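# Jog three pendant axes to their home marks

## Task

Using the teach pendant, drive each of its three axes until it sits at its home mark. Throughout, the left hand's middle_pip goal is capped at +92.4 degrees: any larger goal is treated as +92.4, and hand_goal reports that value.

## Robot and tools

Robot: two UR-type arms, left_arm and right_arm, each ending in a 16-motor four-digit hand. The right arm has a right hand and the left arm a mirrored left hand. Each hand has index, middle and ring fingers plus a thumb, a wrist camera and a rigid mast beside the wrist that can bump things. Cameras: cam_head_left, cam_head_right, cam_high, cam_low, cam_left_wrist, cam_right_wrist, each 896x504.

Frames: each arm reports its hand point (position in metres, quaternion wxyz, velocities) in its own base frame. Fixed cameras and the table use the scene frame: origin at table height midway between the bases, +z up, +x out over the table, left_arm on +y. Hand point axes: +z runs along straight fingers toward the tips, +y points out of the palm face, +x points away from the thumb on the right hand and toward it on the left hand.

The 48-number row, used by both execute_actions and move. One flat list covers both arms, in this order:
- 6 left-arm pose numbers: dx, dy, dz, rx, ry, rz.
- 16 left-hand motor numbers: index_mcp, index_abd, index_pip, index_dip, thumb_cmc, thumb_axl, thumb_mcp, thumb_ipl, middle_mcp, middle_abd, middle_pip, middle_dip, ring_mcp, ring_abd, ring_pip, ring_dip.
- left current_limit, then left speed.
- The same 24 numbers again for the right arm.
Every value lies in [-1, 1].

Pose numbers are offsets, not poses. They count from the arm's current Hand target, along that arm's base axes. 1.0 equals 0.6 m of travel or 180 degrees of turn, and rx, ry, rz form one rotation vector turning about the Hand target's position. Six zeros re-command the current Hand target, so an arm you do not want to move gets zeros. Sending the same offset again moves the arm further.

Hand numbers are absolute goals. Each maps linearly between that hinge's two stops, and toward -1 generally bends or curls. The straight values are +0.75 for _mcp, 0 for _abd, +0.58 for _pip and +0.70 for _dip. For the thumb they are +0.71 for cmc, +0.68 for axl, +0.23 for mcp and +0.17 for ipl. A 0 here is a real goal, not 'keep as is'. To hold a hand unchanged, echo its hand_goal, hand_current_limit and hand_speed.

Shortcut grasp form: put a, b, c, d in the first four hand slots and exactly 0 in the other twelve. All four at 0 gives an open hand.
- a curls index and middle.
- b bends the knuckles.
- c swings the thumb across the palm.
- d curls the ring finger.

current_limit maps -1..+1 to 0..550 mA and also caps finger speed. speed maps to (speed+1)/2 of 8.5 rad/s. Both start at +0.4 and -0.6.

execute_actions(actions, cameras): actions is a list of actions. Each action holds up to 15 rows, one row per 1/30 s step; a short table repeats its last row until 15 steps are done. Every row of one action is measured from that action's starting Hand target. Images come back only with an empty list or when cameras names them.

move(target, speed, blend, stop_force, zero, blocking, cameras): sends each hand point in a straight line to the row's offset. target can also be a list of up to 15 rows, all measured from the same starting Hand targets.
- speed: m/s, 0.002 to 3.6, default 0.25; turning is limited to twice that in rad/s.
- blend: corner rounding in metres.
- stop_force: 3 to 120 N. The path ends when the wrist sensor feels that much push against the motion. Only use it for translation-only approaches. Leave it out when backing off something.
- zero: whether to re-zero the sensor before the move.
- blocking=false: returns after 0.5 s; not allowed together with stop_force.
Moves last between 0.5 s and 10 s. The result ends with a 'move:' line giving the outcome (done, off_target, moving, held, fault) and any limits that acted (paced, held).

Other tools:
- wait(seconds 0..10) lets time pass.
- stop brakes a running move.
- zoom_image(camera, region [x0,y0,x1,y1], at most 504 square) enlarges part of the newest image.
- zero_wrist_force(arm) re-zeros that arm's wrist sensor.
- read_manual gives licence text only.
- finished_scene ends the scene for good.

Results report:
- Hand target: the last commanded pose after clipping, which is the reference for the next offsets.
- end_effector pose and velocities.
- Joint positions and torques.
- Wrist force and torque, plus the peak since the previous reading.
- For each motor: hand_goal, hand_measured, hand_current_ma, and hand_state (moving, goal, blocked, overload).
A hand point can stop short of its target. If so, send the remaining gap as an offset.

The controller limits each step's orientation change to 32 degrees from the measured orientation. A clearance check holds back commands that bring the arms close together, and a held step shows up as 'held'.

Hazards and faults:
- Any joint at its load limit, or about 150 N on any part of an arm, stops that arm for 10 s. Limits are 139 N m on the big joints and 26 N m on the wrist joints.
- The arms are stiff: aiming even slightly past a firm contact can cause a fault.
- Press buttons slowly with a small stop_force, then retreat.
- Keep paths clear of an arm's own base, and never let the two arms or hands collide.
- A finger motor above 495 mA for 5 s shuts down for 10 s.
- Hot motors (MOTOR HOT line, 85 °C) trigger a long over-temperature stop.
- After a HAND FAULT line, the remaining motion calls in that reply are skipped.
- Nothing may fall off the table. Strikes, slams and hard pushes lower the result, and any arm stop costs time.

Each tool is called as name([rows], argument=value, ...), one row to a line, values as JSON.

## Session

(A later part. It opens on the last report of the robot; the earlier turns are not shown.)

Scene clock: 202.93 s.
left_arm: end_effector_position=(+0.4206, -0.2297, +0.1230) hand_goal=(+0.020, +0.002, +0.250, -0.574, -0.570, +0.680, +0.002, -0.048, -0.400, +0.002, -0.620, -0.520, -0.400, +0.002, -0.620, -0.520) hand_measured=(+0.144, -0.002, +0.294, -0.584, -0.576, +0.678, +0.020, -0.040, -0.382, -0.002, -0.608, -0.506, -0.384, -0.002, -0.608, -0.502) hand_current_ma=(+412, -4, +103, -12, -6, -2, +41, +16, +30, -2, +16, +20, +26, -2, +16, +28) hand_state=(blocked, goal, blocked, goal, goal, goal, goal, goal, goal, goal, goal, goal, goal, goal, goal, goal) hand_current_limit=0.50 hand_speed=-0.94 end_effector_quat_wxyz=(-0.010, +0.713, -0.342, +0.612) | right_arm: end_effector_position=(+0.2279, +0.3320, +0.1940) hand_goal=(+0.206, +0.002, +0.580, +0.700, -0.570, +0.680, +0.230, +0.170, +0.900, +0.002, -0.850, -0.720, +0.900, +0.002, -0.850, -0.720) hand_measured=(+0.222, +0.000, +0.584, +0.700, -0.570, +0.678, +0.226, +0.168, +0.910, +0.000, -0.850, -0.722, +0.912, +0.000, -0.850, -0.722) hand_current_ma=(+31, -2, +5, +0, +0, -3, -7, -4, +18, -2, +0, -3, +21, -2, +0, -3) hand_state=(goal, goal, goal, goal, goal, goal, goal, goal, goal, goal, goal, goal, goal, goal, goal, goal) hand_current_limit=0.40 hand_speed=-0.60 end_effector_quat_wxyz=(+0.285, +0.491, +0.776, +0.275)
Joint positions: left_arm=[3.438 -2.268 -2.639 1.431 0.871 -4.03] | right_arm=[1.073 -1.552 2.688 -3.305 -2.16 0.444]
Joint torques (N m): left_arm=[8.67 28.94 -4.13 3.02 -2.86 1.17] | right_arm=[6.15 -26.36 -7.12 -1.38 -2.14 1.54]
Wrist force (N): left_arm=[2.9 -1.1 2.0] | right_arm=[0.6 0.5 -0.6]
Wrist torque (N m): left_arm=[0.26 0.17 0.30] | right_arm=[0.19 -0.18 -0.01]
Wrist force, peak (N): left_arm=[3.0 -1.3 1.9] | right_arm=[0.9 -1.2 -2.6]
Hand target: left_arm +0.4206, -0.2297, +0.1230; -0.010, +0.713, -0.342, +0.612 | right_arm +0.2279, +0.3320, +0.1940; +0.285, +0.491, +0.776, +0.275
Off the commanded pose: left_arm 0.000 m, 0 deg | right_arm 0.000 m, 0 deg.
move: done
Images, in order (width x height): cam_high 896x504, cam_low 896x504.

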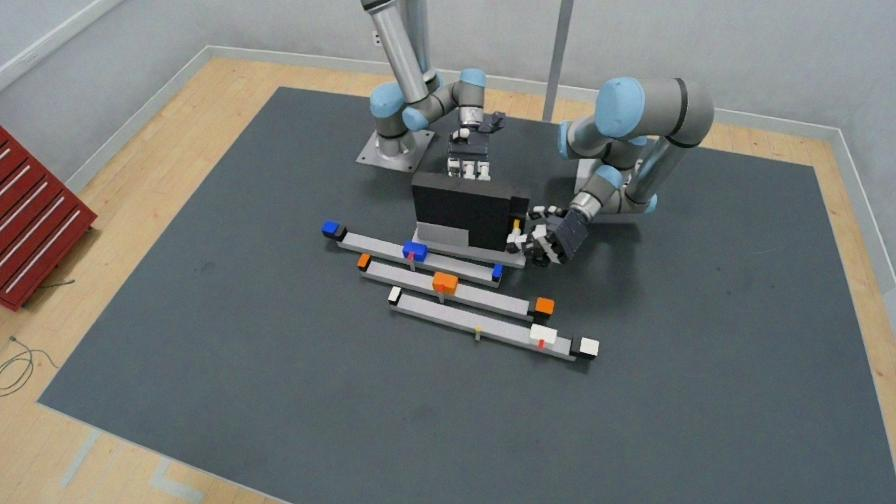

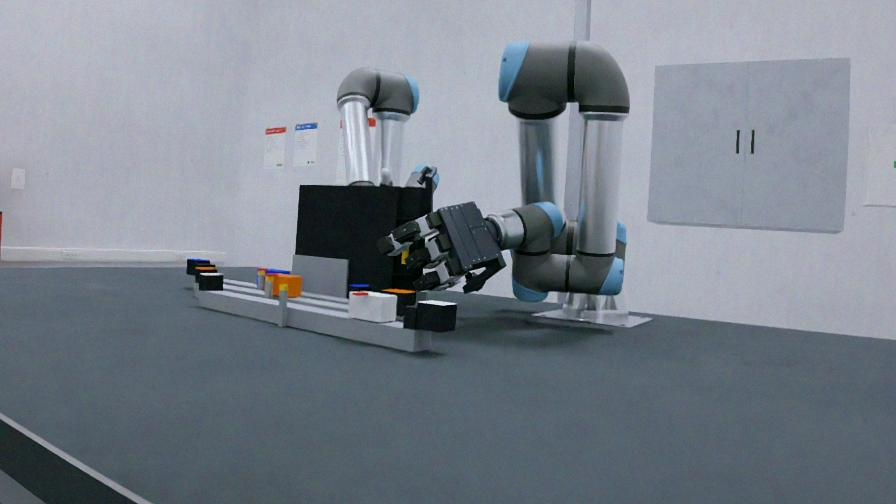

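move(target=[0,0,0,0,0,0, 0.02,0.001,0.25,-0.575,-0.571,0.68,0.001,-0.049,-0.40,0.001,-0.62,-0.52,-0.40,0.001,-0.62,-0.52, 0.5,-0.94, 0.0033,-0.0758,-0.0725,0,0,0, 0.205,0.001,0.58,0.70,-0.57,0.68,0.23,0.17,0.90,0.001,-0.85,-0.72,0.90,0.001,-0.85,-0.72, 0.4,-0.6], speed=0.06, cameras=["cam_right_wrist"])

zoom_image(camera="cam_right_wrist", region=[460, 0, 760, 170])

Scene clock: 205.37 s.
left_arm: end_effector_position=(+0.4206, -0.2297, +0.1230) hand_goal=(+0.020, +0.002, +0.250, -0.574, -0.570, +0.680, +0.002, -0.048, -0.400, +0.002, -0.620, -0.520, -0.400, +0.002, -0.620, -0.520) hand_measured=(+0.144, -0.002, +0.294, -0.584, -0.576, +0.678, +0.020, -0.040, -0.382, -0.002, -0.608, -0.506, -0.384, -0.002, -0.608, -0.502) hand_current_ma=(+412, -4, +103, -12, -6, -2, +41, +16, +30, -2, +16, +20, +26, -2, +16, +28) hand_state=(blocked, goal, blocked, goal, goal, goal, goal, goal, goal, goal, goal, goal, goal, goal, goal, goal) hand_current_limit=0.50 hand_speed=-0.94 end_effector_quat_wxyz=(-0.010, +0.713, -0.342, +0.612) | right_arm: end_effector_position=(+0.2293, +0.2948, +0.1586) hand_goal=(+0.206, +0.002, +0.580, +0.700, -0.570, +0.680, +0.230, +0.170, +0.900, +0.002, -0.850, -0.720, +0.900, +0.002, -0.850, -0.720) hand_measured=(+0.222, +0.000, +0.584, +0.700, -0.570, +0.678, +0.226, +0.168, +0.910, +0.000, -0.850, -0.722, +0.910, +0.000, -0.850, -0.722) hand_current_ma=(+31, -2, +5, +0, +0, -3, -7, -4, +16, -2, +0, -3, +19, -2, +0, -3) hand_state=(goal, goal, goal, goal, goal, goal, goal, goal, goal, goal, goal, goal, goal, goal, goal, goal) hand_current_limit=0.40 hand_speed=-0.60 end_effector_quat_wxyz=(+0.284, +0.492, +0.776, +0.272)
Joint positions: left_arm=[3.438 -2.268 -2.639 1.431 0.871 -4.03] | right_arm=[0.987 -1.4 2.814 -3.623 -2.109 0.364]
Joint torques (N m): left_arm=[8.69 29.2 -3.42 3.19 -2.97 1.08] | right_arm=[6.95 -27.8 -13.86 -1.39 -2.13 1.55]
Wrist force (N): left_arm=[2.7 -1.1 1.7] | right_arm=[0.6 0.1 -0.5]
Wrist torque (N m): left_arm=[0.29 0.19 0.28] | right_arm=[0.09 -0.20 -0.03]
Wrist force, peak (N): left_arm=[3.1 -1.3 1.8] | right_arm=[0.2 -1.5 0.2]
Hand target: left_arm +0.4206, -0.2297, +0.1230; -0.010, +0.713, -0.342, +0.612 | right_arm +0.2293, +0.2948, +0.1586; +0.284, +0.492, +0.776, +0.272 (not the last commanded pose)
Off the commanded pose: left_arm 0.000 m, 0 deg | right_arm 0.012 m, 0 deg.
move: held (right_arm; a check stopped the path); limits=held
pose unreachable (right arm): on one or more control steps of this call, first in action 0 (counted from 0), this arm could not follow its commanded pose, so it was not sent that pose on those steps. It may still have moved: this result reports where it is.
cause: moving toward the commanded pose would bring two parts of the arm too close to each other (joints 3 (elbow) and 4 (wrist 1) lie between them).
Images, in order (width x height): cam_right_wrist 896x504.

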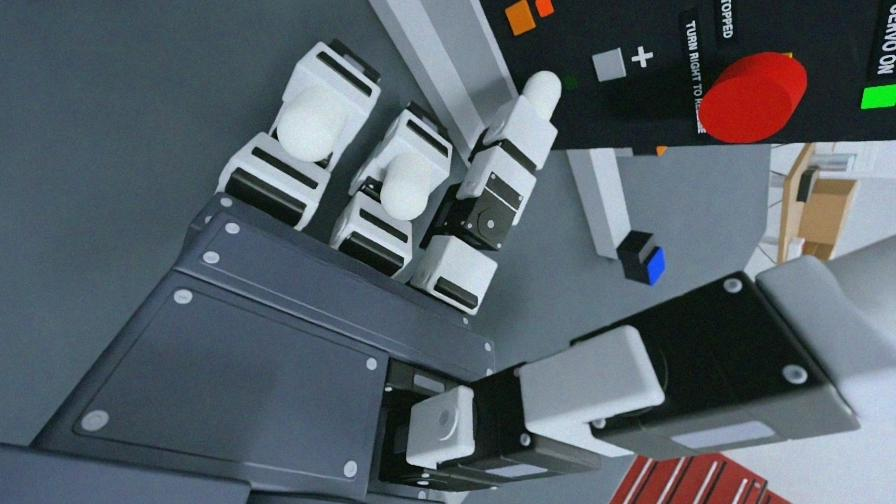

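Scaled by 1.680 from the camera's 896x504 image, which has a finer 1280x720 frame.

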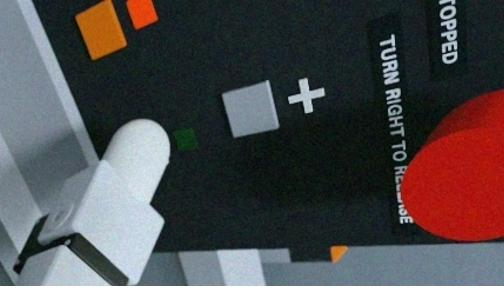

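move(target=[0,0,0,0,0,0, 0.02,0.001,0.25,-0.575,-0.571,0.68,0.001,-0.049,-0.40,0.001,-0.62,-0.52,-0.40,0.001,-0.62,-0.52, 0.5,-0.94, -0.0043,0.0252,-0.0135,0,0,-0.1111, 0.205,0.001,0.58,0.70,-0.57,0.68,0.23,0.17,0.90,0.001,-0.85,-0.72,0.90,0.001,-0.85,-0.72, 0.4,-0.6], speed=0.08, cameras=["cam_right_wrist"])

zoom_image(camera="cam_right_wrist", region=[460, 0, 760, 170])

Scene clock: 209.97 s.
left_arm: end_effector_position=(+0.4206, -0.2297, +0.1230) hand_goal=(+0.020, +0.002, +0.250, -0.574, -0.570, +0.680, +0.002, -0.048, -0.400, +0.002, -0.620, -0.520, -0.400, +0.002, -0.620, -0.520) hand_measured=(+0.144, -0.002, +0.294, -0.584, -0.576, +0.678, +0.020, -0.040, -0.382, -0.002, -0.608, -0.506, -0.384, -0.002, -0.608, -0.502) hand_current_ma=(+412, -4, +103, -12, -6, -2, +41, +16, +30, -2, +16, +20, +26, -2, +16, +28) hand_state=(blocked, goal, blocked, goal, goal, goal, goal, goal, goal, goal, goal, goal, goal, goal, goal, goal) hand_current_limit=0.50 hand_speed=-0.94 end_effector_quat_wxyz=(-0.010, +0.713, -0.342, +0.612) | right_arm: end_effector_position=(+0.2267, +0.3099, +0.1504) hand_goal=(+0.206, +0.002, +0.580, +0.700, -0.570, +0.680, +0.230, +0.170, +0.900, +0.002, -0.850, -0.720, +0.900, +0.002, -0.850, -0.720) hand_measured=(+0.222, +0.000, +0.584, +0.700, -0.570, +0.678, +0.226, +0.168, +0.910, +0.000, -0.850, -0.722, +0.910, +0.000, -0.850, -0.722) hand_current_ma=(+31, -2, +5, +0, +0, -3, -7, -4, +16, -2, +0, -3, +19, -2, +0, -3) hand_state=(goal, goal, goal, goal, goal, goal, goal, goal, goal, goal, goal, goal, goal, goal, goal, goal) hand_current_limit=0.40 hand_speed=-0.60 end_effector_quat_wxyz=(+0.327, +0.619, +0.679, +0.219)
Joint positions: left_arm=[3.438 -2.268 -2.639 1.431 0.871 -4.03] | right_arm=[1.167 -1.403 2.578 -3.003 -2.347 0.969]
Joint torques (N m): left_arm=[8.86 28.09 -3.2 3.04 -2.8 1.09] | right_arm=[6.62 -33.23 -18.63 -1.15 -2.52 1.55]
Wrist force (N): left_arm=[2.9 -1.2 1.8] | right_arm=[1.1 0.8 -0.4]
Wrist torque (N m): left_arm=[0.27 0.17 0.30] | right_arm=[0.15 -0.26 -0.02]
Wrist force, peak (N): left_arm=[3.0 -1.3 1.9] | right_arm=[1.1 0.9 -0.6]
Hand target: left_arm +0.4206, -0.2297, +0.1230; -0.010, +0.713, -0.342, +0.612 | right_arm +0.2267, +0.3099, +0.1505; +0.327, +0.619, +0.679, +0.219
Off the commanded pose: left_arm 0.000 m, 0 deg | right_arm 0.000 m, 0 deg.
move: done
Images, in order (width x height): cam_right_wrist 896x504.

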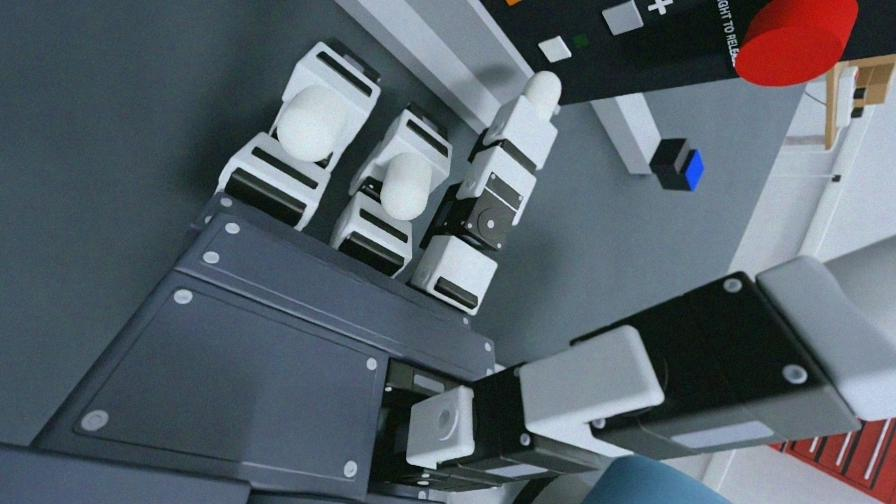

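Scaled by 1.680 from the camera's 896x504 image, which has a finer 1280x720 frame.

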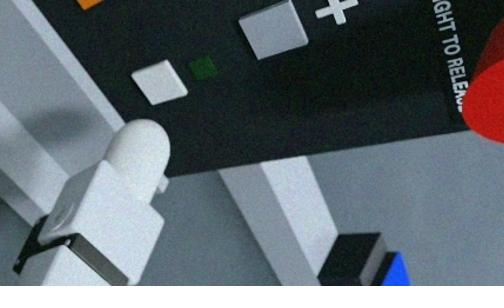

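move(target=[0,0,0,0,0,0, 0.02,0.001,0.25,-0.575,-0.571,0.68,0.001,-0.049,-0.40,0.001,-0.62,-0.52,-0.40,0.001,-0.62,-0.52, 0.5,-0.94, 0.018,0.0008,0,0,0,0, 0.205,0.001,0.58,0.70,-0.57,0.68,0.23,0.17,0.90,0.001,-0.85,-0.72,0.90,0.001,-0.85,-0.72, 0.4,-0.6], speed=0.05, cameras=["cam_right_wrist"])

zoom_image(camera="cam_right_wrist", region=[460, 0, 700, 140])

Scene clock: 212.53 s.
left_arm: end_effector_position=(+0.4206, -0.2297, +0.1230) hand_goal=(+0.020, +0.002, +0.250, -0.574, -0.570, +0.680, +0.002, -0.048, -0.400, +0.002, -0.620, -0.520, -0.400, +0.002, -0.620, -0.520) hand_measured=(+0.144, -0.002, +0.294, -0.584, -0.576, +0.678, +0.020, -0.040, -0.382, -0.002, -0.608, -0.506, -0.384, -0.002, -0.608, -0.502) hand_current_ma=(+412, -4, +103, -12, -6, -2, +41, +16, +30, -2, +16, +20, +26, -2, +16, +28) hand_state=(blocked, goal, blocked, goal, goal, goal, goal, goal, goal, goal, goal, goal, goal, goal, goal, goal) hand_current_limit=0.50 hand_speed=-0.94 end_effector_quat_wxyz=(-0.010, +0.713, -0.342, +0.612) | right_arm: end_effector_position=(+0.2375, +0.3104, +0.1505) hand_goal=(+0.206, +0.002, +0.580, +0.700, -0.570, +0.680, +0.230, +0.170, +0.900, +0.002, -0.850, -0.720, +0.900, +0.002, -0.850, -0.720) hand_measured=(+0.222, +0.000, +0.584, +0.700, -0.570, +0.678, +0.226, +0.168, +0.910, +0.000, -0.850, -0.722, +0.910, +0.000, -0.850, -0.722) hand_current_ma=(+31, -2, +5, +0, +0, -3, -7, -4, +16, -2, +0, -3, +19, -2, +0, -3) hand_state=(goal, goal, goal, goal, goal, goal, goal, goal, goal, goal, goal, goal, goal, goal, goal, goal) hand_current_limit=0.40 hand_speed=-0.60 end_effector_quat_wxyz=(+0.327, +0.619, +0.679, +0.219)
Joint positions: left_arm=[3.438 -2.268 -2.639 1.431 0.871 -4.03] | right_arm=[1.137 -1.39 2.575 -3.042 -2.339 0.929]
Joint torques (N m): left_arm=[8.52 28.36 -4.27 3.11 -2.83 1.06] | right_arm=[-6.01 -6.26 -18.39 -4.38 0.08 -1.34]
Wrist force (N): left_arm=[2.7 -1.2 1.8] | right_arm=[0.9 0.4 -0.6]
Wrist torque (N m): left_arm=[0.26 0.20 0.28] | right_arm=[0.14 -0.22 0.07]
Wrist force, peak (N): left_arm=[3.0 -1.1 1.9] | right_arm=[1.2 0.7 -0.8]
Hand target: left_arm +0.4206, -0.2297, +0.1230; -0.010, +0.713, -0.342, +0.612 | right_arm +0.2375, +0.3104, +0.1505; +0.327, +0.619, +0.679, +0.219
Off the commanded pose: left_arm 0.000 m, 0 deg | right_arm 0.000 m, 0 deg.
move: done
Images, in order (width x height): cam_right_wrist 896x504.

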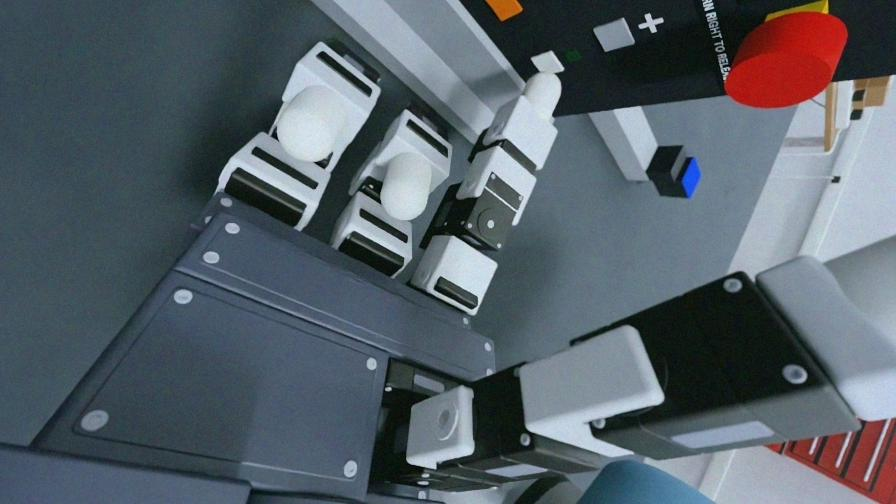

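Scaled by 2.100 from the camera's 896x504 image, which has a finer 1280x720 frame.

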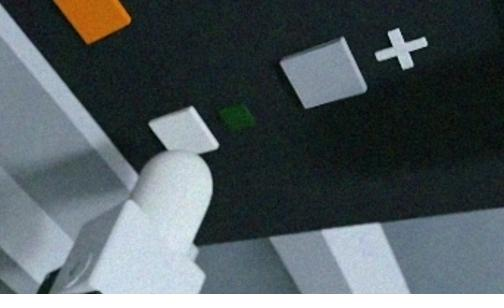

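move(target=[0,0,0,0,0,0, 0.02,0.001,0.25,-0.575,-0.571,0.68,0.001,-0.049,-0.40,0.001,-0.62,-0.52,-0.40,0.001,-0.62,-0.52, 0.5,-0.94, 0.03,0.0013,0,0,0,0, 0.205,0.001,0.58,0.70,-0.57,0.68,0.23,0.17,0.90,0.001,-0.85,-0.72,0.90,0.001,-0.85,-0.72, 0.4,-0.6], speed=0.012, stop_force=4, cameras=["cam_right_wrist"])

move(target=[0,0,0,0,0,0, 0.02,0.001,0.25,-0.575,-0.571,0.68,0.001,-0.049,-0.40,0.001,-0.62,-0.52,-0.40,0.001,-0.62,-0.52, 0.5,-0.94, -0.02,-0.0009,0,0,0,0, 0.205,0.001,0.58,0.70,-0.57,0.68,0.23,0.17,0.90,0.001,-0.85,-0.72,0.90,0.001,-0.85,-0.72, 0.4,-0.6], speed=0.05, cameras=["cam_right_wrist"])

zoom_image(camera="cam_right_wrist", region=[460, 0, 700, 140])

Scene clock: 215.30 s.
left_arm: end_effector_position=(+0.4206, -0.2297, +0.1230) hand_goal=(+0.020, +0.002, +0.250, -0.574, -0.570, +0.680, +0.002, -0.048, -0.400, +0.002, -0.620, -0.520, -0.400, +0.002, -0.620, -0.520) hand_measured=(+0.144, -0.002, +0.294, -0.584, -0.576, +0.678, +0.020, -0.040, -0.382, -0.002, -0.608, -0.506, -0.384, -0.002, -0.608, -0.502) hand_current_ma=(+413, -4, +103, -12, -6, -2, +41, +16, +30, -2, +16, +20, +26, -2, +16, +28) hand_state=(blocked, goal, blocked, goal, goal, goal, goal, goal, goal, goal, goal, goal, goal, goal, goal, goal) hand_current_limit=0.50 hand_speed=-0.94 end_effector_quat_wxyz=(-0.010, +0.713, -0.342, +0.612) | right_arm: end_effector_position=(+0.2507, +0.3110, +0.1505) hand_goal=(+0.206, +0.002, +0.580, +0.700, -0.570, +0.680, +0.230, +0.170, +0.900, +0.002, -0.850, -0.720, +0.900, +0.002, -0.850, -0.720) hand_measured=(+0.220, +0.000, +0.584, +0.700, -0.570, +0.678, +0.226, +0.168, +0.910, +0.000, -0.850, -0.722, +0.910, +0.000, -0.850, -0.722) hand_current_ma=(+30, -2, +5, +0, +0, -3, -7, -4, +16, -2, +0, -3, +19, -2, +0, -3) hand_state=(goal, goal, goal, goal, goal, goal, goal, goal, goal, goal, goal, goal, goal, goal, goal, goal) hand_current_limit=0.40 hand_speed=-0.60 end_effector_quat_wxyz=(+0.327, +0.619, +0.679, +0.219)
Joint positions: left_arm=[3.438 -2.268 -2.639 1.431 0.871 -4.03] | right_arm=[1.101 -1.373 2.571 -3.088 -2.328 0.881]
Joint torques (N m): left_arm=[8.71 29.33 -3.37 2.86 -2.98 1.11] | right_arm=[4.88 -33.97 -5.59 -1.41 -2.99 1.39]
Wrist force (N): left_arm=[3.0 -1.2 1.9] | right_arm=[1.2 -2.9 -3.5]
Wrist torque (N m): left_arm=[0.27 0.16 0.30] | right_arm=[0.29 -0.36 0.07]
Wrist force, peak (N): left_arm=[3.1 -1.4 2.1] | right_arm=[1.0 -8.2 -9.6]
Hand target: left_arm +0.4206, -0.2297, +0.1230; -0.010, +0.713, -0.342, +0.612 | right_arm +0.2507, +0.3110, +0.1505; +0.327, +0.619, +0.679, +0.219 (not the last commanded pose)
Off the commanded pose: left_arm 0.000 m, 0 deg | right_arm 0.005 m, 0 deg.
move: contact (right_arm)
Images, in order (width x height): cam_right_wrist 896x504.

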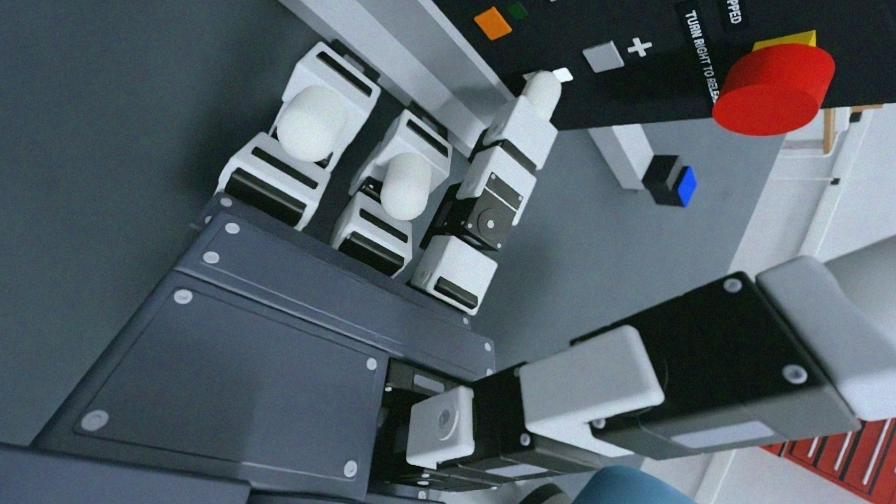

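Scene clock: 216.17 s.
left_arm: end_effector_position=(+0.4206, -0.2297, +0.1230) hand_goal=(+0.020, +0.002, +0.250, -0.574, -0.570, +0.680, +0.002, -0.048, -0.400, +0.002, -0.620, -0.520, -0.400, +0.002, -0.620, -0.520) hand_measured=(+0.144, -0.002, +0.294, -0.584, -0.576, +0.678, +0.020, -0.040, -0.382, -0.002, -0.608, -0.506, -0.384, -0.002, -0.608, -0.502) hand_current_ma=(+413, -4, +103, -12, -6, -2, +41, +16, +30, -2, +16, +20, +26, -2, +16, +28) hand_state=(blocked, goal, blocked, goal, goal, goal, goal, goal, goal, goal, goal, goal, goal, goal, goal, goal) hand_current_limit=0.50 hand_speed=-0.94 end_effector_quat_wxyz=(-0.010, +0.713, -0.342, +0.612) | right_arm: end_effector_position=(+0.2387, +0.3104, +0.1505) hand_goal=(+0.206, +0.002, +0.580, +0.700, -0.570, +0.680, +0.230, +0.170, +0.900, +0.002, -0.850, -0.720, +0.900, +0.002, -0.850, -0.720) hand_measured=(+0.220, +0.000, +0.584, +0.700, -0.570, +0.678, +0.226, +0.168, +0.910, +0.000, -0.850, -0.722, +0.910, +0.000, -0.850, -0.722) hand_current_ma=(+30, -2, +5, +0, +0, -3, -7, -4, +16, -2, +0, -3, +19, -2, +0, -3) hand_state=(goal, goal, goal, goal, goal, goal, goal, goal, goal, goal, goal, goal, goal, goal, goal, goal) hand_current_limit=0.40 hand_speed=-0.60 end_effector_quat_wxyz=(+0.327, +0.619, +0.679, +0.219)
Joint positions: left_arm=[3.438 -2.268 -2.639 1.431 0.871 -4.03] | right_arm=[1.133 -1.388 2.575 -3.047 -2.338 0.924]
Joint torques (N m): left_arm=[8.47 29.1 -3.54 2.96 -2.84 1.08] | right_arm=[7.22 -32.75 -6.28 -1.14 -2.69 1.49]
Wrist force (N): left_arm=[2.7 -1.1 1.7] | right_arm=[0.9 0.3 -0.5]
Wrist torque (N m): left_arm=[0.29 0.18 0.29] | right_arm=[0.14 -0.22 -0.03]
Wrist force, peak (N): left_arm=[3.0 -1.1 1.9] | right_arm=[1.2 -2.8 -3.5]
Hand target: left_arm +0.4206, -0.2297, +0.1230; -0.010, +0.713, -0.342, +0.612 | right_arm +0.2387, +0.3104, +0.1505; +0.327, +0.619, +0.679, +0.219
Off the commanded pose: left_arm 0.000 m, 0 deg | right_arm 0.000 m, 0 deg.
move: done
Images, in order (width x height): cam_right_wrist 896x504.

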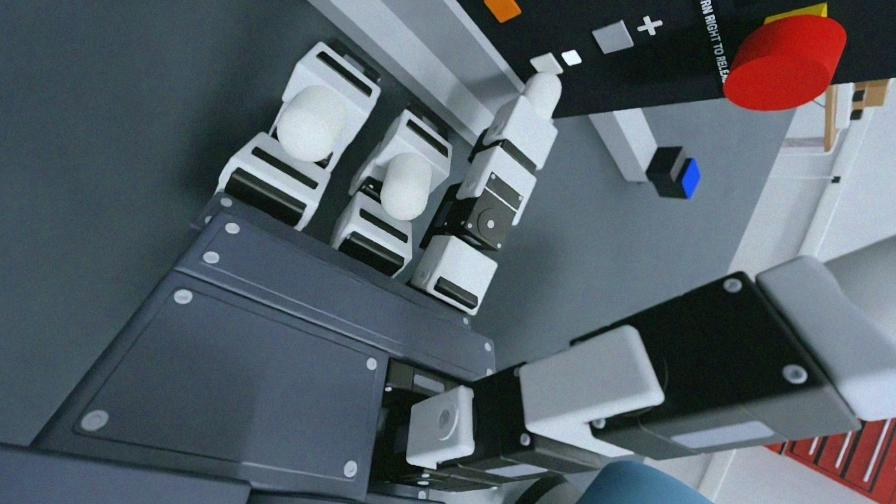

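Scaled by 2.100 from the camera's 896x504 image, which has a finer 1280x720 frame.

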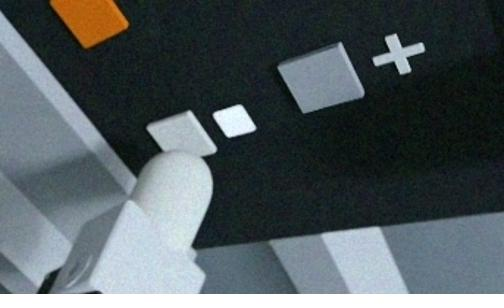

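move(target=[0,0,0,0,0,0, 0.02,0.001,0.25,-0.575,-0.571,0.68,0.001,-0.049,-0.40,0.001,-0.62,-0.52,-0.40,0.001,-0.62,-0.52, 0.5,-0.94, -0.0001,0.0025,0.0725,0,0,0, 0.205,0.001,0.58,0.70,-0.57,0.68,0.23,0.17,0.90,0.001,-0.85,-0.72,0.90,0.001,-0.85,-0.72, 0.4,-0.6], speed=0.06, cameras=["cam_right_wrist"])

zoom_image(camera="cam_right_wrist", region=[460, 0, 760, 170])

move(target=[0,0,0,0,0,0, 0.02,0.001,0.25,-0.575,-0.571,0.68,0.001,-0.049,-0.40,0.001,-0.62,-0.52,-0.40,0.001,-0.62,-0.52, 0.5,-0.94, 0.03,0.0013,0,0,0,0, 0.205,0.001,0.58,0.70,-0.57,0.68,0.23,0.17,0.90,0.001,-0.85,-0.72,0.90,0.001,-0.85,-0.72, 0.4,-0.6], speed=0.012, stop_force=3, cameras=["cam_right_wrist", "cam_high"])

wait(seconds=1.5, cameras=[])

move(target=[0,0,0,0,0,0, 0.02,0.001,0.25,-0.575,-0.571,0.68,0.001,-0.049,-0.40,0.001,-0.62,-0.52,-0.40,0.001,-0.62,-0.52, 0.5,-0.94, -0.02,-0.0009,0,0,0,0, 0.205,0.001,0.58,0.70,-0.57,0.68,0.23,0.17,0.90,0.001,-0.85,-0.72,0.90,0.001,-0.85,-0.72, 0.4,-0.6], speed=0.05, cameras=["cam_right_wrist", "cam_high"])

zoom_image(camera="cam_high", region=[450, 300, 610, 370])

Scene clock: 218.57 s.
left_arm: end_effector_position=(+0.4206, -0.2297, +0.1230) hand_goal=(+0.020, +0.002, +0.250, -0.574, -0.570, +0.680, +0.002, -0.048, -0.400, +0.002, -0.620, -0.520, -0.400, +0.002, -0.620, -0.520) hand_measured=(+0.144, -0.002, +0.294, -0.584, -0.576, +0.678, +0.020, -0.040, -0.382, -0.002, -0.608, -0.506, -0.384, -0.002, -0.608, -0.502) hand_current_ma=(+413, -4, +103, -12, -6, -2, +41, +16, +30, -2, +16, +20, +26, -2, +16, +28) hand_state=(blocked, goal, blocked, goal, goal, goal, goal, goal, goal, goal, goal, goal, goal, goal, goal, goal) hand_current_limit=0.50 hand_speed=-0.94 end_effector_quat_wxyz=(-0.010, +0.713, -0.342, +0.612) | right_arm: end_effector_position=(+0.2386, +0.3119, +0.1940) hand_goal=(+0.206, +0.002, +0.580, +0.700, -0.570, +0.680, +0.230, +0.170, +0.900, +0.002, -0.850, -0.720, +0.900, +0.002, -0.850, -0.720) hand_measured=(+0.220, +0.000, +0.584, +0.700, -0.570, +0.678, +0.226, +0.168, +0.910, +0.000, -0.850, -0.722, +0.910, +0.000, -0.850, -0.722) hand_current_ma=(+30, -2, +5, +0, +0, -3, -7, -4, +16, -2, +0, -3, +19, -2, +0, -3) hand_state=(goal, goal, goal, goal, goal, goal, goal, goal, goal, goal, goal, goal, goal, goal, goal, goal) hand_current_limit=0.40 hand_speed=-0.60 end_effector_quat_wxyz=(+0.327, +0.619, +0.679, +0.219)
Joint positions: left_arm=[3.438 -2.268 -2.639 1.431 0.871 -4.03] | right_arm=[1.136 -1.55 2.535 -2.843 -2.339 0.927]
Joint torques (N m): left_arm=[8.88 28.49 -3.17 3.03 -2.99 1.2] | right_arm=[6.78 -29.43 -21.64 -1.35 0.01 1.42]
Wrist force (N): left_arm=[2.8 -1.1 2.0] | right_arm=[0.8 0.7 -0.5]
Wrist torque (N m): left_arm=[0.27 0.18 0.29] | right_arm=[0.16 -0.23 -0.03]
Wrist force, peak (N): left_arm=[2.9 -1.2 2.0] | right_arm=[1.3 0.5 -0.9]
Hand target: left_arm +0.4206, -0.2297, +0.1230; -0.010, +0.713, -0.342, +0.612 | right_arm +0.2386, +0.3119, +0.1940; +0.327, +0.619, +0.679, +0.219
Off the commanded pose: left_arm 0.000 m, 0 deg | right_arm 0.000 m, 0 deg.
move: done
Images, in order (width x height): cam_right_wrist 896x504.

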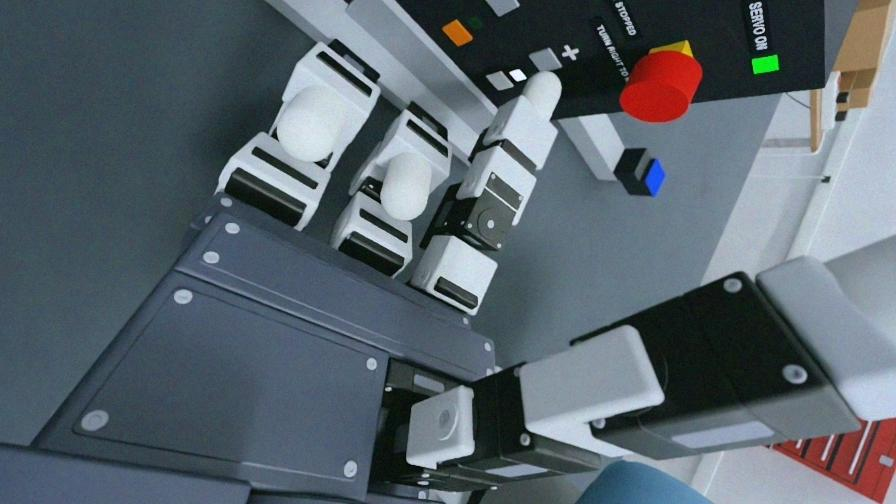

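Scaled by 1.680 from the camera's 896x504 image, which has a finer 1280x720 frame.

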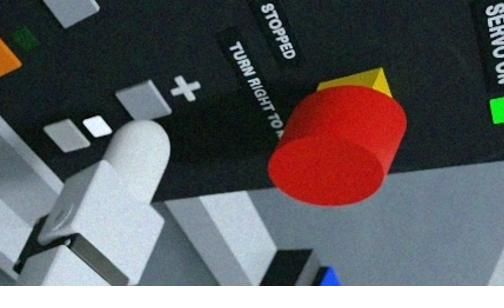

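Scene clock: 220.60 s.
left_arm: end_effector_position=(+0.4206, -0.2297, +0.1230) hand_goal=(+0.020, +0.002, +0.250, -0.574, -0.570, +0.680, +0.002, -0.048, -0.400, +0.002, -0.620, -0.520, -0.400, +0.002, -0.620, -0.520) hand_measured=(+0.144, -0.002, +0.294, -0.584, -0.576, +0.678, +0.020, -0.040, -0.382, -0.002, -0.608, -0.506, -0.384, -0.002, -0.608, -0.502) hand_current_ma=(+413, -4, +103, -12, -6, -2, +41, +16, +30, -2, +16, +20, +26, -2, +16, +28) hand_state=(blocked, goal, blocked, goal, goal, goal, goal, goal, goal, goal, goal, goal, goal, goal, goal, goal) hand_current_limit=0.50 hand_speed=-0.94 end_effector_quat_wxyz=(-0.010, +0.713, -0.342, +0.612) | right_arm: end_effector_position=(+0.2504, +0.3124, +0.1940) hand_goal=(+0.206, +0.002, +0.580, +0.700, -0.570, +0.680, +0.230, +0.170, +0.900, +0.002, -0.850, -0.720, +0.900, +0.002, -0.850, -0.720) hand_measured=(+0.220, +0.000, +0.584, +0.700, -0.570, +0.678, +0.226, +0.168, +0.910, +0.000, -0.850, -0.722, +0.910, +0.000, -0.850, -0.722) hand_current_ma=(+30, -2, +4, +0, +0, -3, -7, -4, +16, -2, +0, -3, +19, -2, +0, -3) hand_state=(goal, goal, goal, goal, goal, goal, goal, goal, goal, goal, goal, goal, goal, goal, goal, goal) hand_current_limit=0.40 hand_speed=-0.60 end_effector_quat_wxyz=(+0.327, +0.619, +0.679, +0.219)
Joint positions: left_arm=[3.438 -2.268 -2.639 1.431 0.871 -4.03] | right_arm=[1.103 -1.535 2.533 -2.885 -2.329 0.885]
Joint torques (N m): left_arm=[8.52 28.56 -3.72 2.9 -2.89 1.15] | right_arm=[5.04 -29.51 -8.87 -1.44 -2.91 1.29]
Wrist force (N): left_arm=[3.1 -1.2 2.0] | right_arm=[0.8 -2.2 -3.0]
Wrist torque (N m): left_arm=[0.25 0.15 0.31] | right_arm=[0.23 -0.24 -0.01]
Wrist force, peak (N): left_arm=[3.1 -1.2 2.0] | right_arm=[0.8 -7.5 -8.9]
Hand target: left_arm +0.4206, -0.2297, +0.1230; -0.010, +0.713, -0.342, +0.612 | right_arm +0.2504, +0.3124, +0.1940; +0.327, +0.619, +0.679, +0.219 (not the last commanded pose)
Off the commanded pose: left_arm 0.000 m, 0 deg | right_arm 0.006 m, 0 deg.
move: contact (right_arm)
Images, in order (width x height): cam_high 896x504, cam_right_wrist 896x504.

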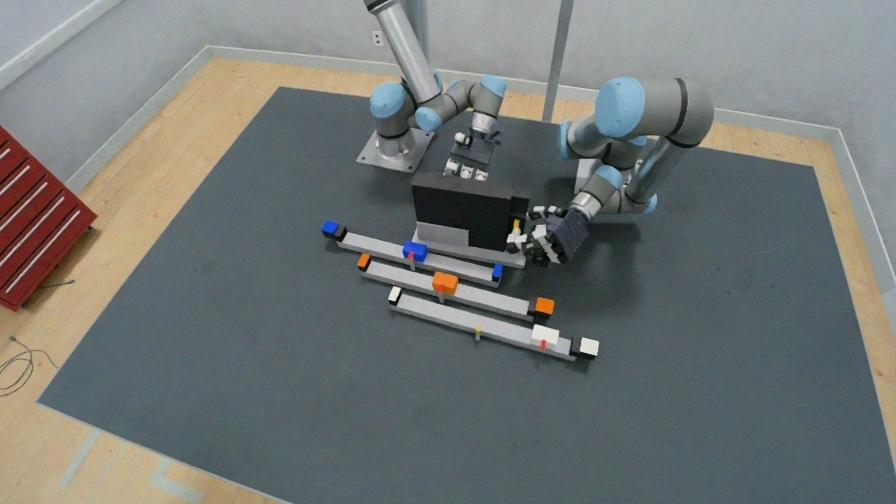

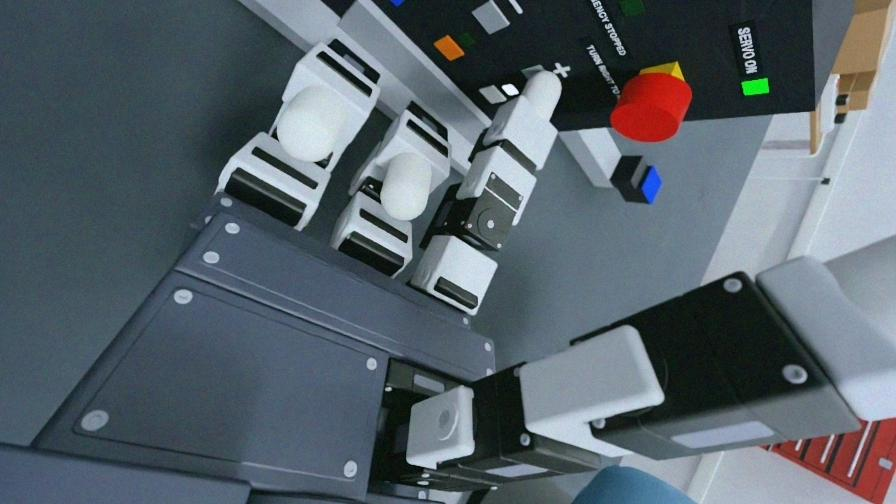

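Scene clock: 222.10 s.
left_arm: end_effector_position=(+0.4206, -0.2297, +0.1230) hand_goal=(+0.020, +0.002, +0.250, -0.574, -0.570, +0.680, +0.002, -0.048, -0.400, +0.002, -0.620, -0.520, -0.400, +0.002, -0.620, -0.520) hand_measured=(+0.144, -0.002, +0.294, -0.584, -0.576, +0.678, +0.020, -0.040, -0.382, -0.002, -0.608, -0.506, -0.384, -0.002, -0.608, -0.502) hand_current_ma=(+413, -4, +103, -12, -6, -2, +41, +16, +30, -2, +16, +20, +26, -2, +16, +28) hand_state=(blocked, goal, blocked, goal, goal, goal, goal, goal, goal, goal, goal, goal, goal, goal, goal, goal) hand_current_limit=0.50 hand_speed=-0.94 end_effector_quat_wxyz=(-0.010, +0.713, -0.342, +0.612) | right_arm: end_effector_position=(+0.2504, +0.3124, +0.1940) hand_goal=(+0.206, +0.002, +0.580, +0.700, -0.570, +0.680, +0.230, +0.170, +0.900, +0.002, -0.850, -0.720, +0.900, +0.002, -0.850, -0.720) hand_measured=(+0.220, +0.000, +0.584, +0.700, -0.570, +0.678, +0.226, +0.168, +0.910, +0.000, -0.850, -0.722, +0.910, +0.000, -0.850, -0.722) hand_current_ma=(+30, -2, +4, +0, +0, -3, -7, -4, +16, -2, +0, -3, +19, -2, +0, -3) hand_state=(goal, goal, goal, goal, goal, goal, goal, goal, goal, goal, goal, goal, goal, goal, goal, goal) hand_current_limit=0.40 hand_speed=-0.60 end_effector_quat_wxyz=(+0.327, +0.619, +0.679, +0.219)
Joint positions: left_arm=[3.438 -2.268 -2.639 1.431 0.871 -4.03] | right_arm=[1.103 -1.535 2.533 -2.885 -2.329 0.885]
Joint torques (N m): left_arm=[8.59 29.02 -3.43 2.91 -2.88 1.22] | right_arm=[5.5 -29.95 -9.29 -1.5 -2.73 1.47]
Wrist force (N): left_arm=[3.1 -1.3 1.9] | right_arm=[1.1 -2.1 -2.8]
Wrist torque (N m): left_arm=[0.25 0.14 0.32] | right_arm=[0.22 -0.30 0.02]
Wrist force, peak (N): left_arm=[3.1 -1.3 1.8] | right_arm=[1.1 -2.6 -3.2]
Hand target: left_arm +0.4206, -0.2297, +0.1230; -0.010, +0.713, -0.342, +0.612 | right_arm +0.2504, +0.3124, +0.1940; +0.327, +0.619, +0.679, +0.219 (not the last commanded pose)
Off the commanded pose: left_arm 0.000 m, 0 deg | right_arm 0.006 m, 0 deg.
wait: 1.50 s; at rest by 0.17 s
No camera images: "cameras" was empty.

Scene clock: 222.97 s.
left_arm: end_effector_position=(+0.4206, -0.2297, +0.1230) hand_goal=(+0.020, +0.002, +0.250, -0.574, -0.570, +0.680, +0.002, -0.048, -0.400, +0.002, -0.620, -0.520, -0.400, +0.002, -0.620, -0.520) hand_measured=(+0.144, -0.002, +0.294, -0.584, -0.576, +0.678, +0.020, -0.040, -0.382, -0.002, -0.608, -0.506, -0.384, -0.002, -0.608, -0.502) hand_current_ma=(+413, -4, +103, -12, -6, -2, +41, +16, +30, -2, +16, +20, +26, -2, +16, +28) hand_state=(blocked, goal, blocked, goal, goal, goal, goal, goal, goal, goal, goal, goal, goal, goal, goal, goal) hand_current_limit=0.50 hand_speed=-0.94 end_effector_quat_wxyz=(-0.010, +0.713, -0.342, +0.612) | right_arm: end_effector_position=(+0.2385, +0.3119, +0.1940) hand_goal=(+0.206, +0.002, +0.580, +0.700, -0.570, +0.680, +0.230, +0.170, +0.900, +0.002, -0.850, -0.720, +0.900, +0.002, -0.850, -0.720) hand_measured=(+0.220, +0.000, +0.584, +0.700, -0.570, +0.678, +0.226, +0.168, +0.910, +0.000, -0.850, -0.722, +0.910, +0.000, -0.850, -0.722) hand_current_ma=(+30, -2, +4, +0, +0, -3, -7, -4, +16, -2, +0, -3, +19, -2, +0, -3) hand_state=(goal, goal, goal, goal, goal, goal, goal, goal, goal, goal, goal, goal, goal, goal, goal, goal) hand_current_limit=0.40 hand_speed=-0.60 end_effector_quat_wxyz=(+0.327, +0.619, +0.679, +0.219)
Joint positions: left_arm=[3.438 -2.268 -2.639 1.431 0.871 -4.03] | right_arm=[1.136 -1.55 2.535 -2.843 -2.339 0.928]
Joint torques (N m): left_arm=[9.01 29.22 -2.93 2.77 -2.98 1.2] | right_arm=[6.71 -29.25 -14.88 -1.28 -2.7 1.53]
Wrist force (N): left_arm=[2.6 -1.1 1.9] | right_arm=[0.8 0.5 -0.4]
Wrist torque (N m): left_arm=[0.27 0.21 0.27] | right_arm=[0.13 -0.23 -0.03]
Wrist force, peak (N): left_arm=[2.9 -1.4 2.1] | right_arm=[0.9 -2.2 -2.9]
Hand target: left_arm +0.4206, -0.2297, +0.1230; -0.010, +0.713, -0.342, +0.612 | right_arm +0.2384, +0.3119, +0.1940; +0.327, +0.619, +0.679, +0.219
Off the commanded pose: left_arm 0.000 m, 0 deg | right_arm 0.000 m, 0 deg.
move: done
Images, in order (width x height): cam_high 896x504, cam_right_wrist 896x504.

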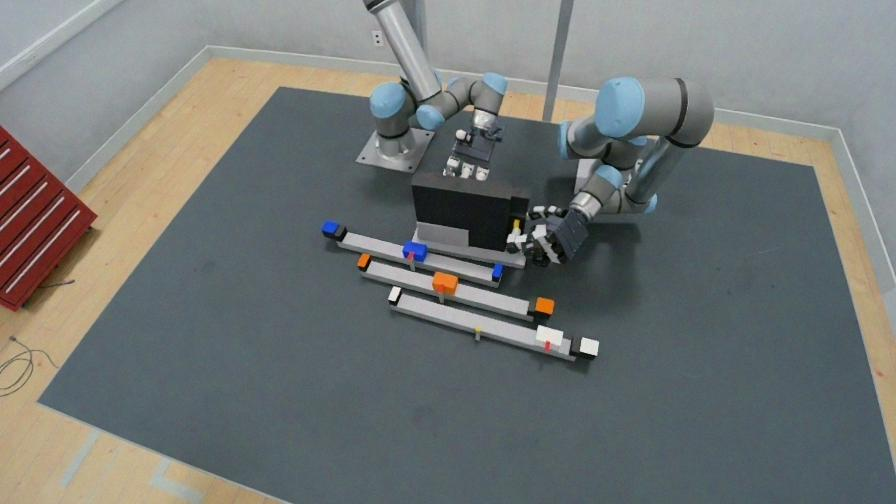

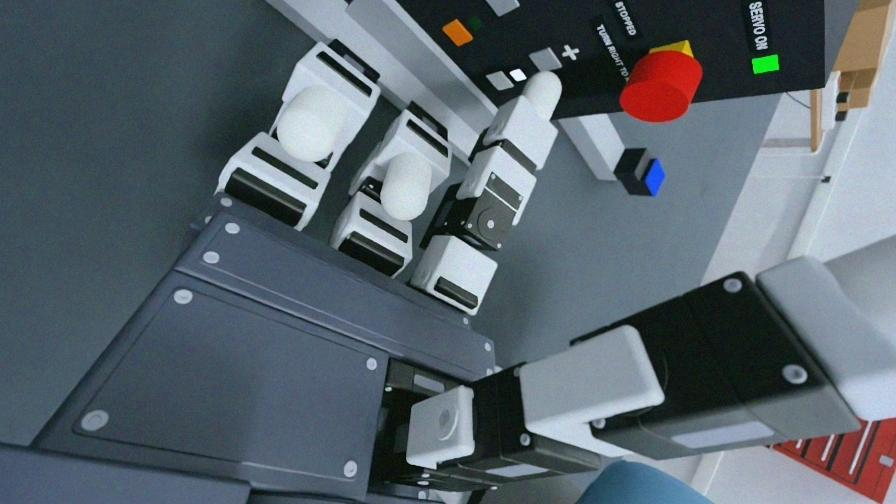

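Scaled by 3.150 from the camera's 896x504 image, which has a finer 1280x720 frame.

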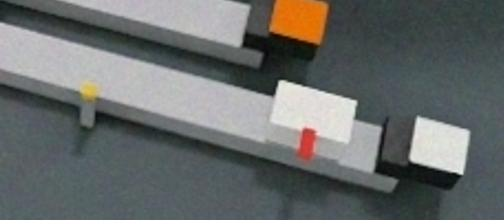

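move(target=[0,0,0,0,0,0, 0.02,0.001,0.25,-0.575,-0.571,0.68,0.001,-0.049,-0.40,0.001,-0.62,-0.52,-0.40,0.001,-0.62,-0.52, 0.5,-0.94, -0.0032,0.0733,0,0,0,0, 0.205,0.001,0.58,0.70,-0.57,0.68,0.23,0.17,0.90,0.001,-0.85,-0.72,0.90,0.001,-0.85,-0.72, 0.4,-0.6], speed=0.06, cameras=["cam_right_wrist"])

zoom_image(camera="cam_right_wrist", region=[460, 0, 760, 170])

Scene clock: 224.90 s.
left_arm: end_effector_position=(+0.4206, -0.2297, +0.1230) hand_goal=(+0.020, +0.002, +0.250, -0.574, -0.570, +0.680, +0.002, -0.048, -0.400, +0.002, -0.620, -0.520, -0.400, +0.002, -0.620, -0.520) hand_measured=(+0.144, -0.002, +0.294, -0.584, -0.576, +0.678, +0.020, -0.040, -0.382, -0.002, -0.608, -0.506, -0.384, -0.002, -0.608, -0.502) hand_current_ma=(+413, -4, +103, -12, -6, -2, +41, +16, +30, -2, +16, +20, +26, -2, +16, +28) hand_state=(blocked, goal, blocked, goal, goal, goal, goal, goal, goal, goal, goal, goal, goal, goal, goal, goal) hand_current_limit=0.50 hand_speed=-0.94 end_effector_quat_wxyz=(-0.010, +0.713, -0.342, +0.612) | right_arm: end_effector_position=(+0.2365, +0.3558, +0.1940) hand_goal=(+0.206, +0.002, +0.580, +0.700, -0.570, +0.680, +0.230, +0.170, +0.900, +0.002, -0.850, -0.720, +0.900, +0.002, -0.850, -0.720) hand_measured=(+0.220, +0.000, +0.584, +0.700, -0.570, +0.678, +0.226, +0.168, +0.910, +0.000, -0.850, -0.722, +0.910, +0.000, -0.850, -0.722) hand_current_ma=(+30, -2, +4, +0, +0, -3, -7, -4, +16, -2, +0, -3, +19, -2, +0, -3) hand_state=(goal, goal, goal, goal, goal, goal, goal, goal, goal, goal, goal, goal, goal, goal, goal, goal) hand_current_limit=0.40 hand_speed=-0.60 end_effector_quat_wxyz=(+0.327, +0.619, +0.679, +0.219)
Joint positions: left_arm=[3.438 -2.268 -2.639 1.431 0.871 -4.03] | right_arm=[1.192 -1.467 2.42 -2.757 -2.353 1.003]
Joint torques (N m): left_arm=[9.04 28.46 -3.24 2.83 -2.88 1.15] | right_arm=[6.41 -7.68 -21.94 -1.28 -2.62 1.51]
Wrist force (N): left_arm=[2.6 -1.2 1.8] | right_arm=[0.8 0.6 -0.4]
Wrist torque (N m): left_arm=[0.26 0.21 0.27] | right_arm=[0.09 -0.20 -0.05]
Wrist force, peak (N): left_arm=[3.0 -1.0 2.0] | right_arm=[1.1 0.7 -0.2]
Hand target: left_arm +0.4206, -0.2297, +0.1230; -0.010, +0.713, -0.342, +0.612 | right_arm +0.2365, +0.3559, +0.1940; +0.327, +0.619, +0.679, +0.219
Off the commanded pose: left_arm 0.000 m, 0 deg | right_arm 0.000 m, 0 deg.
move: done
Images, in order (width x height): cam_right_wrist 896x504.

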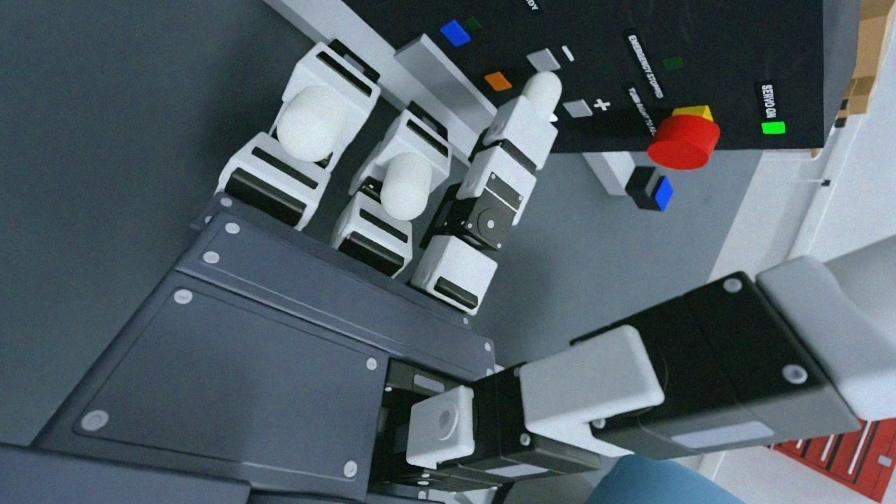

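Scaled by 1.680 from the camera's 896x504 image, which has a finer 1280x720 frame.

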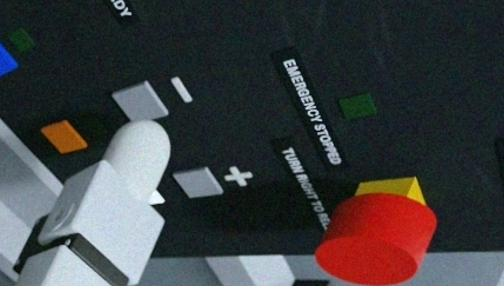

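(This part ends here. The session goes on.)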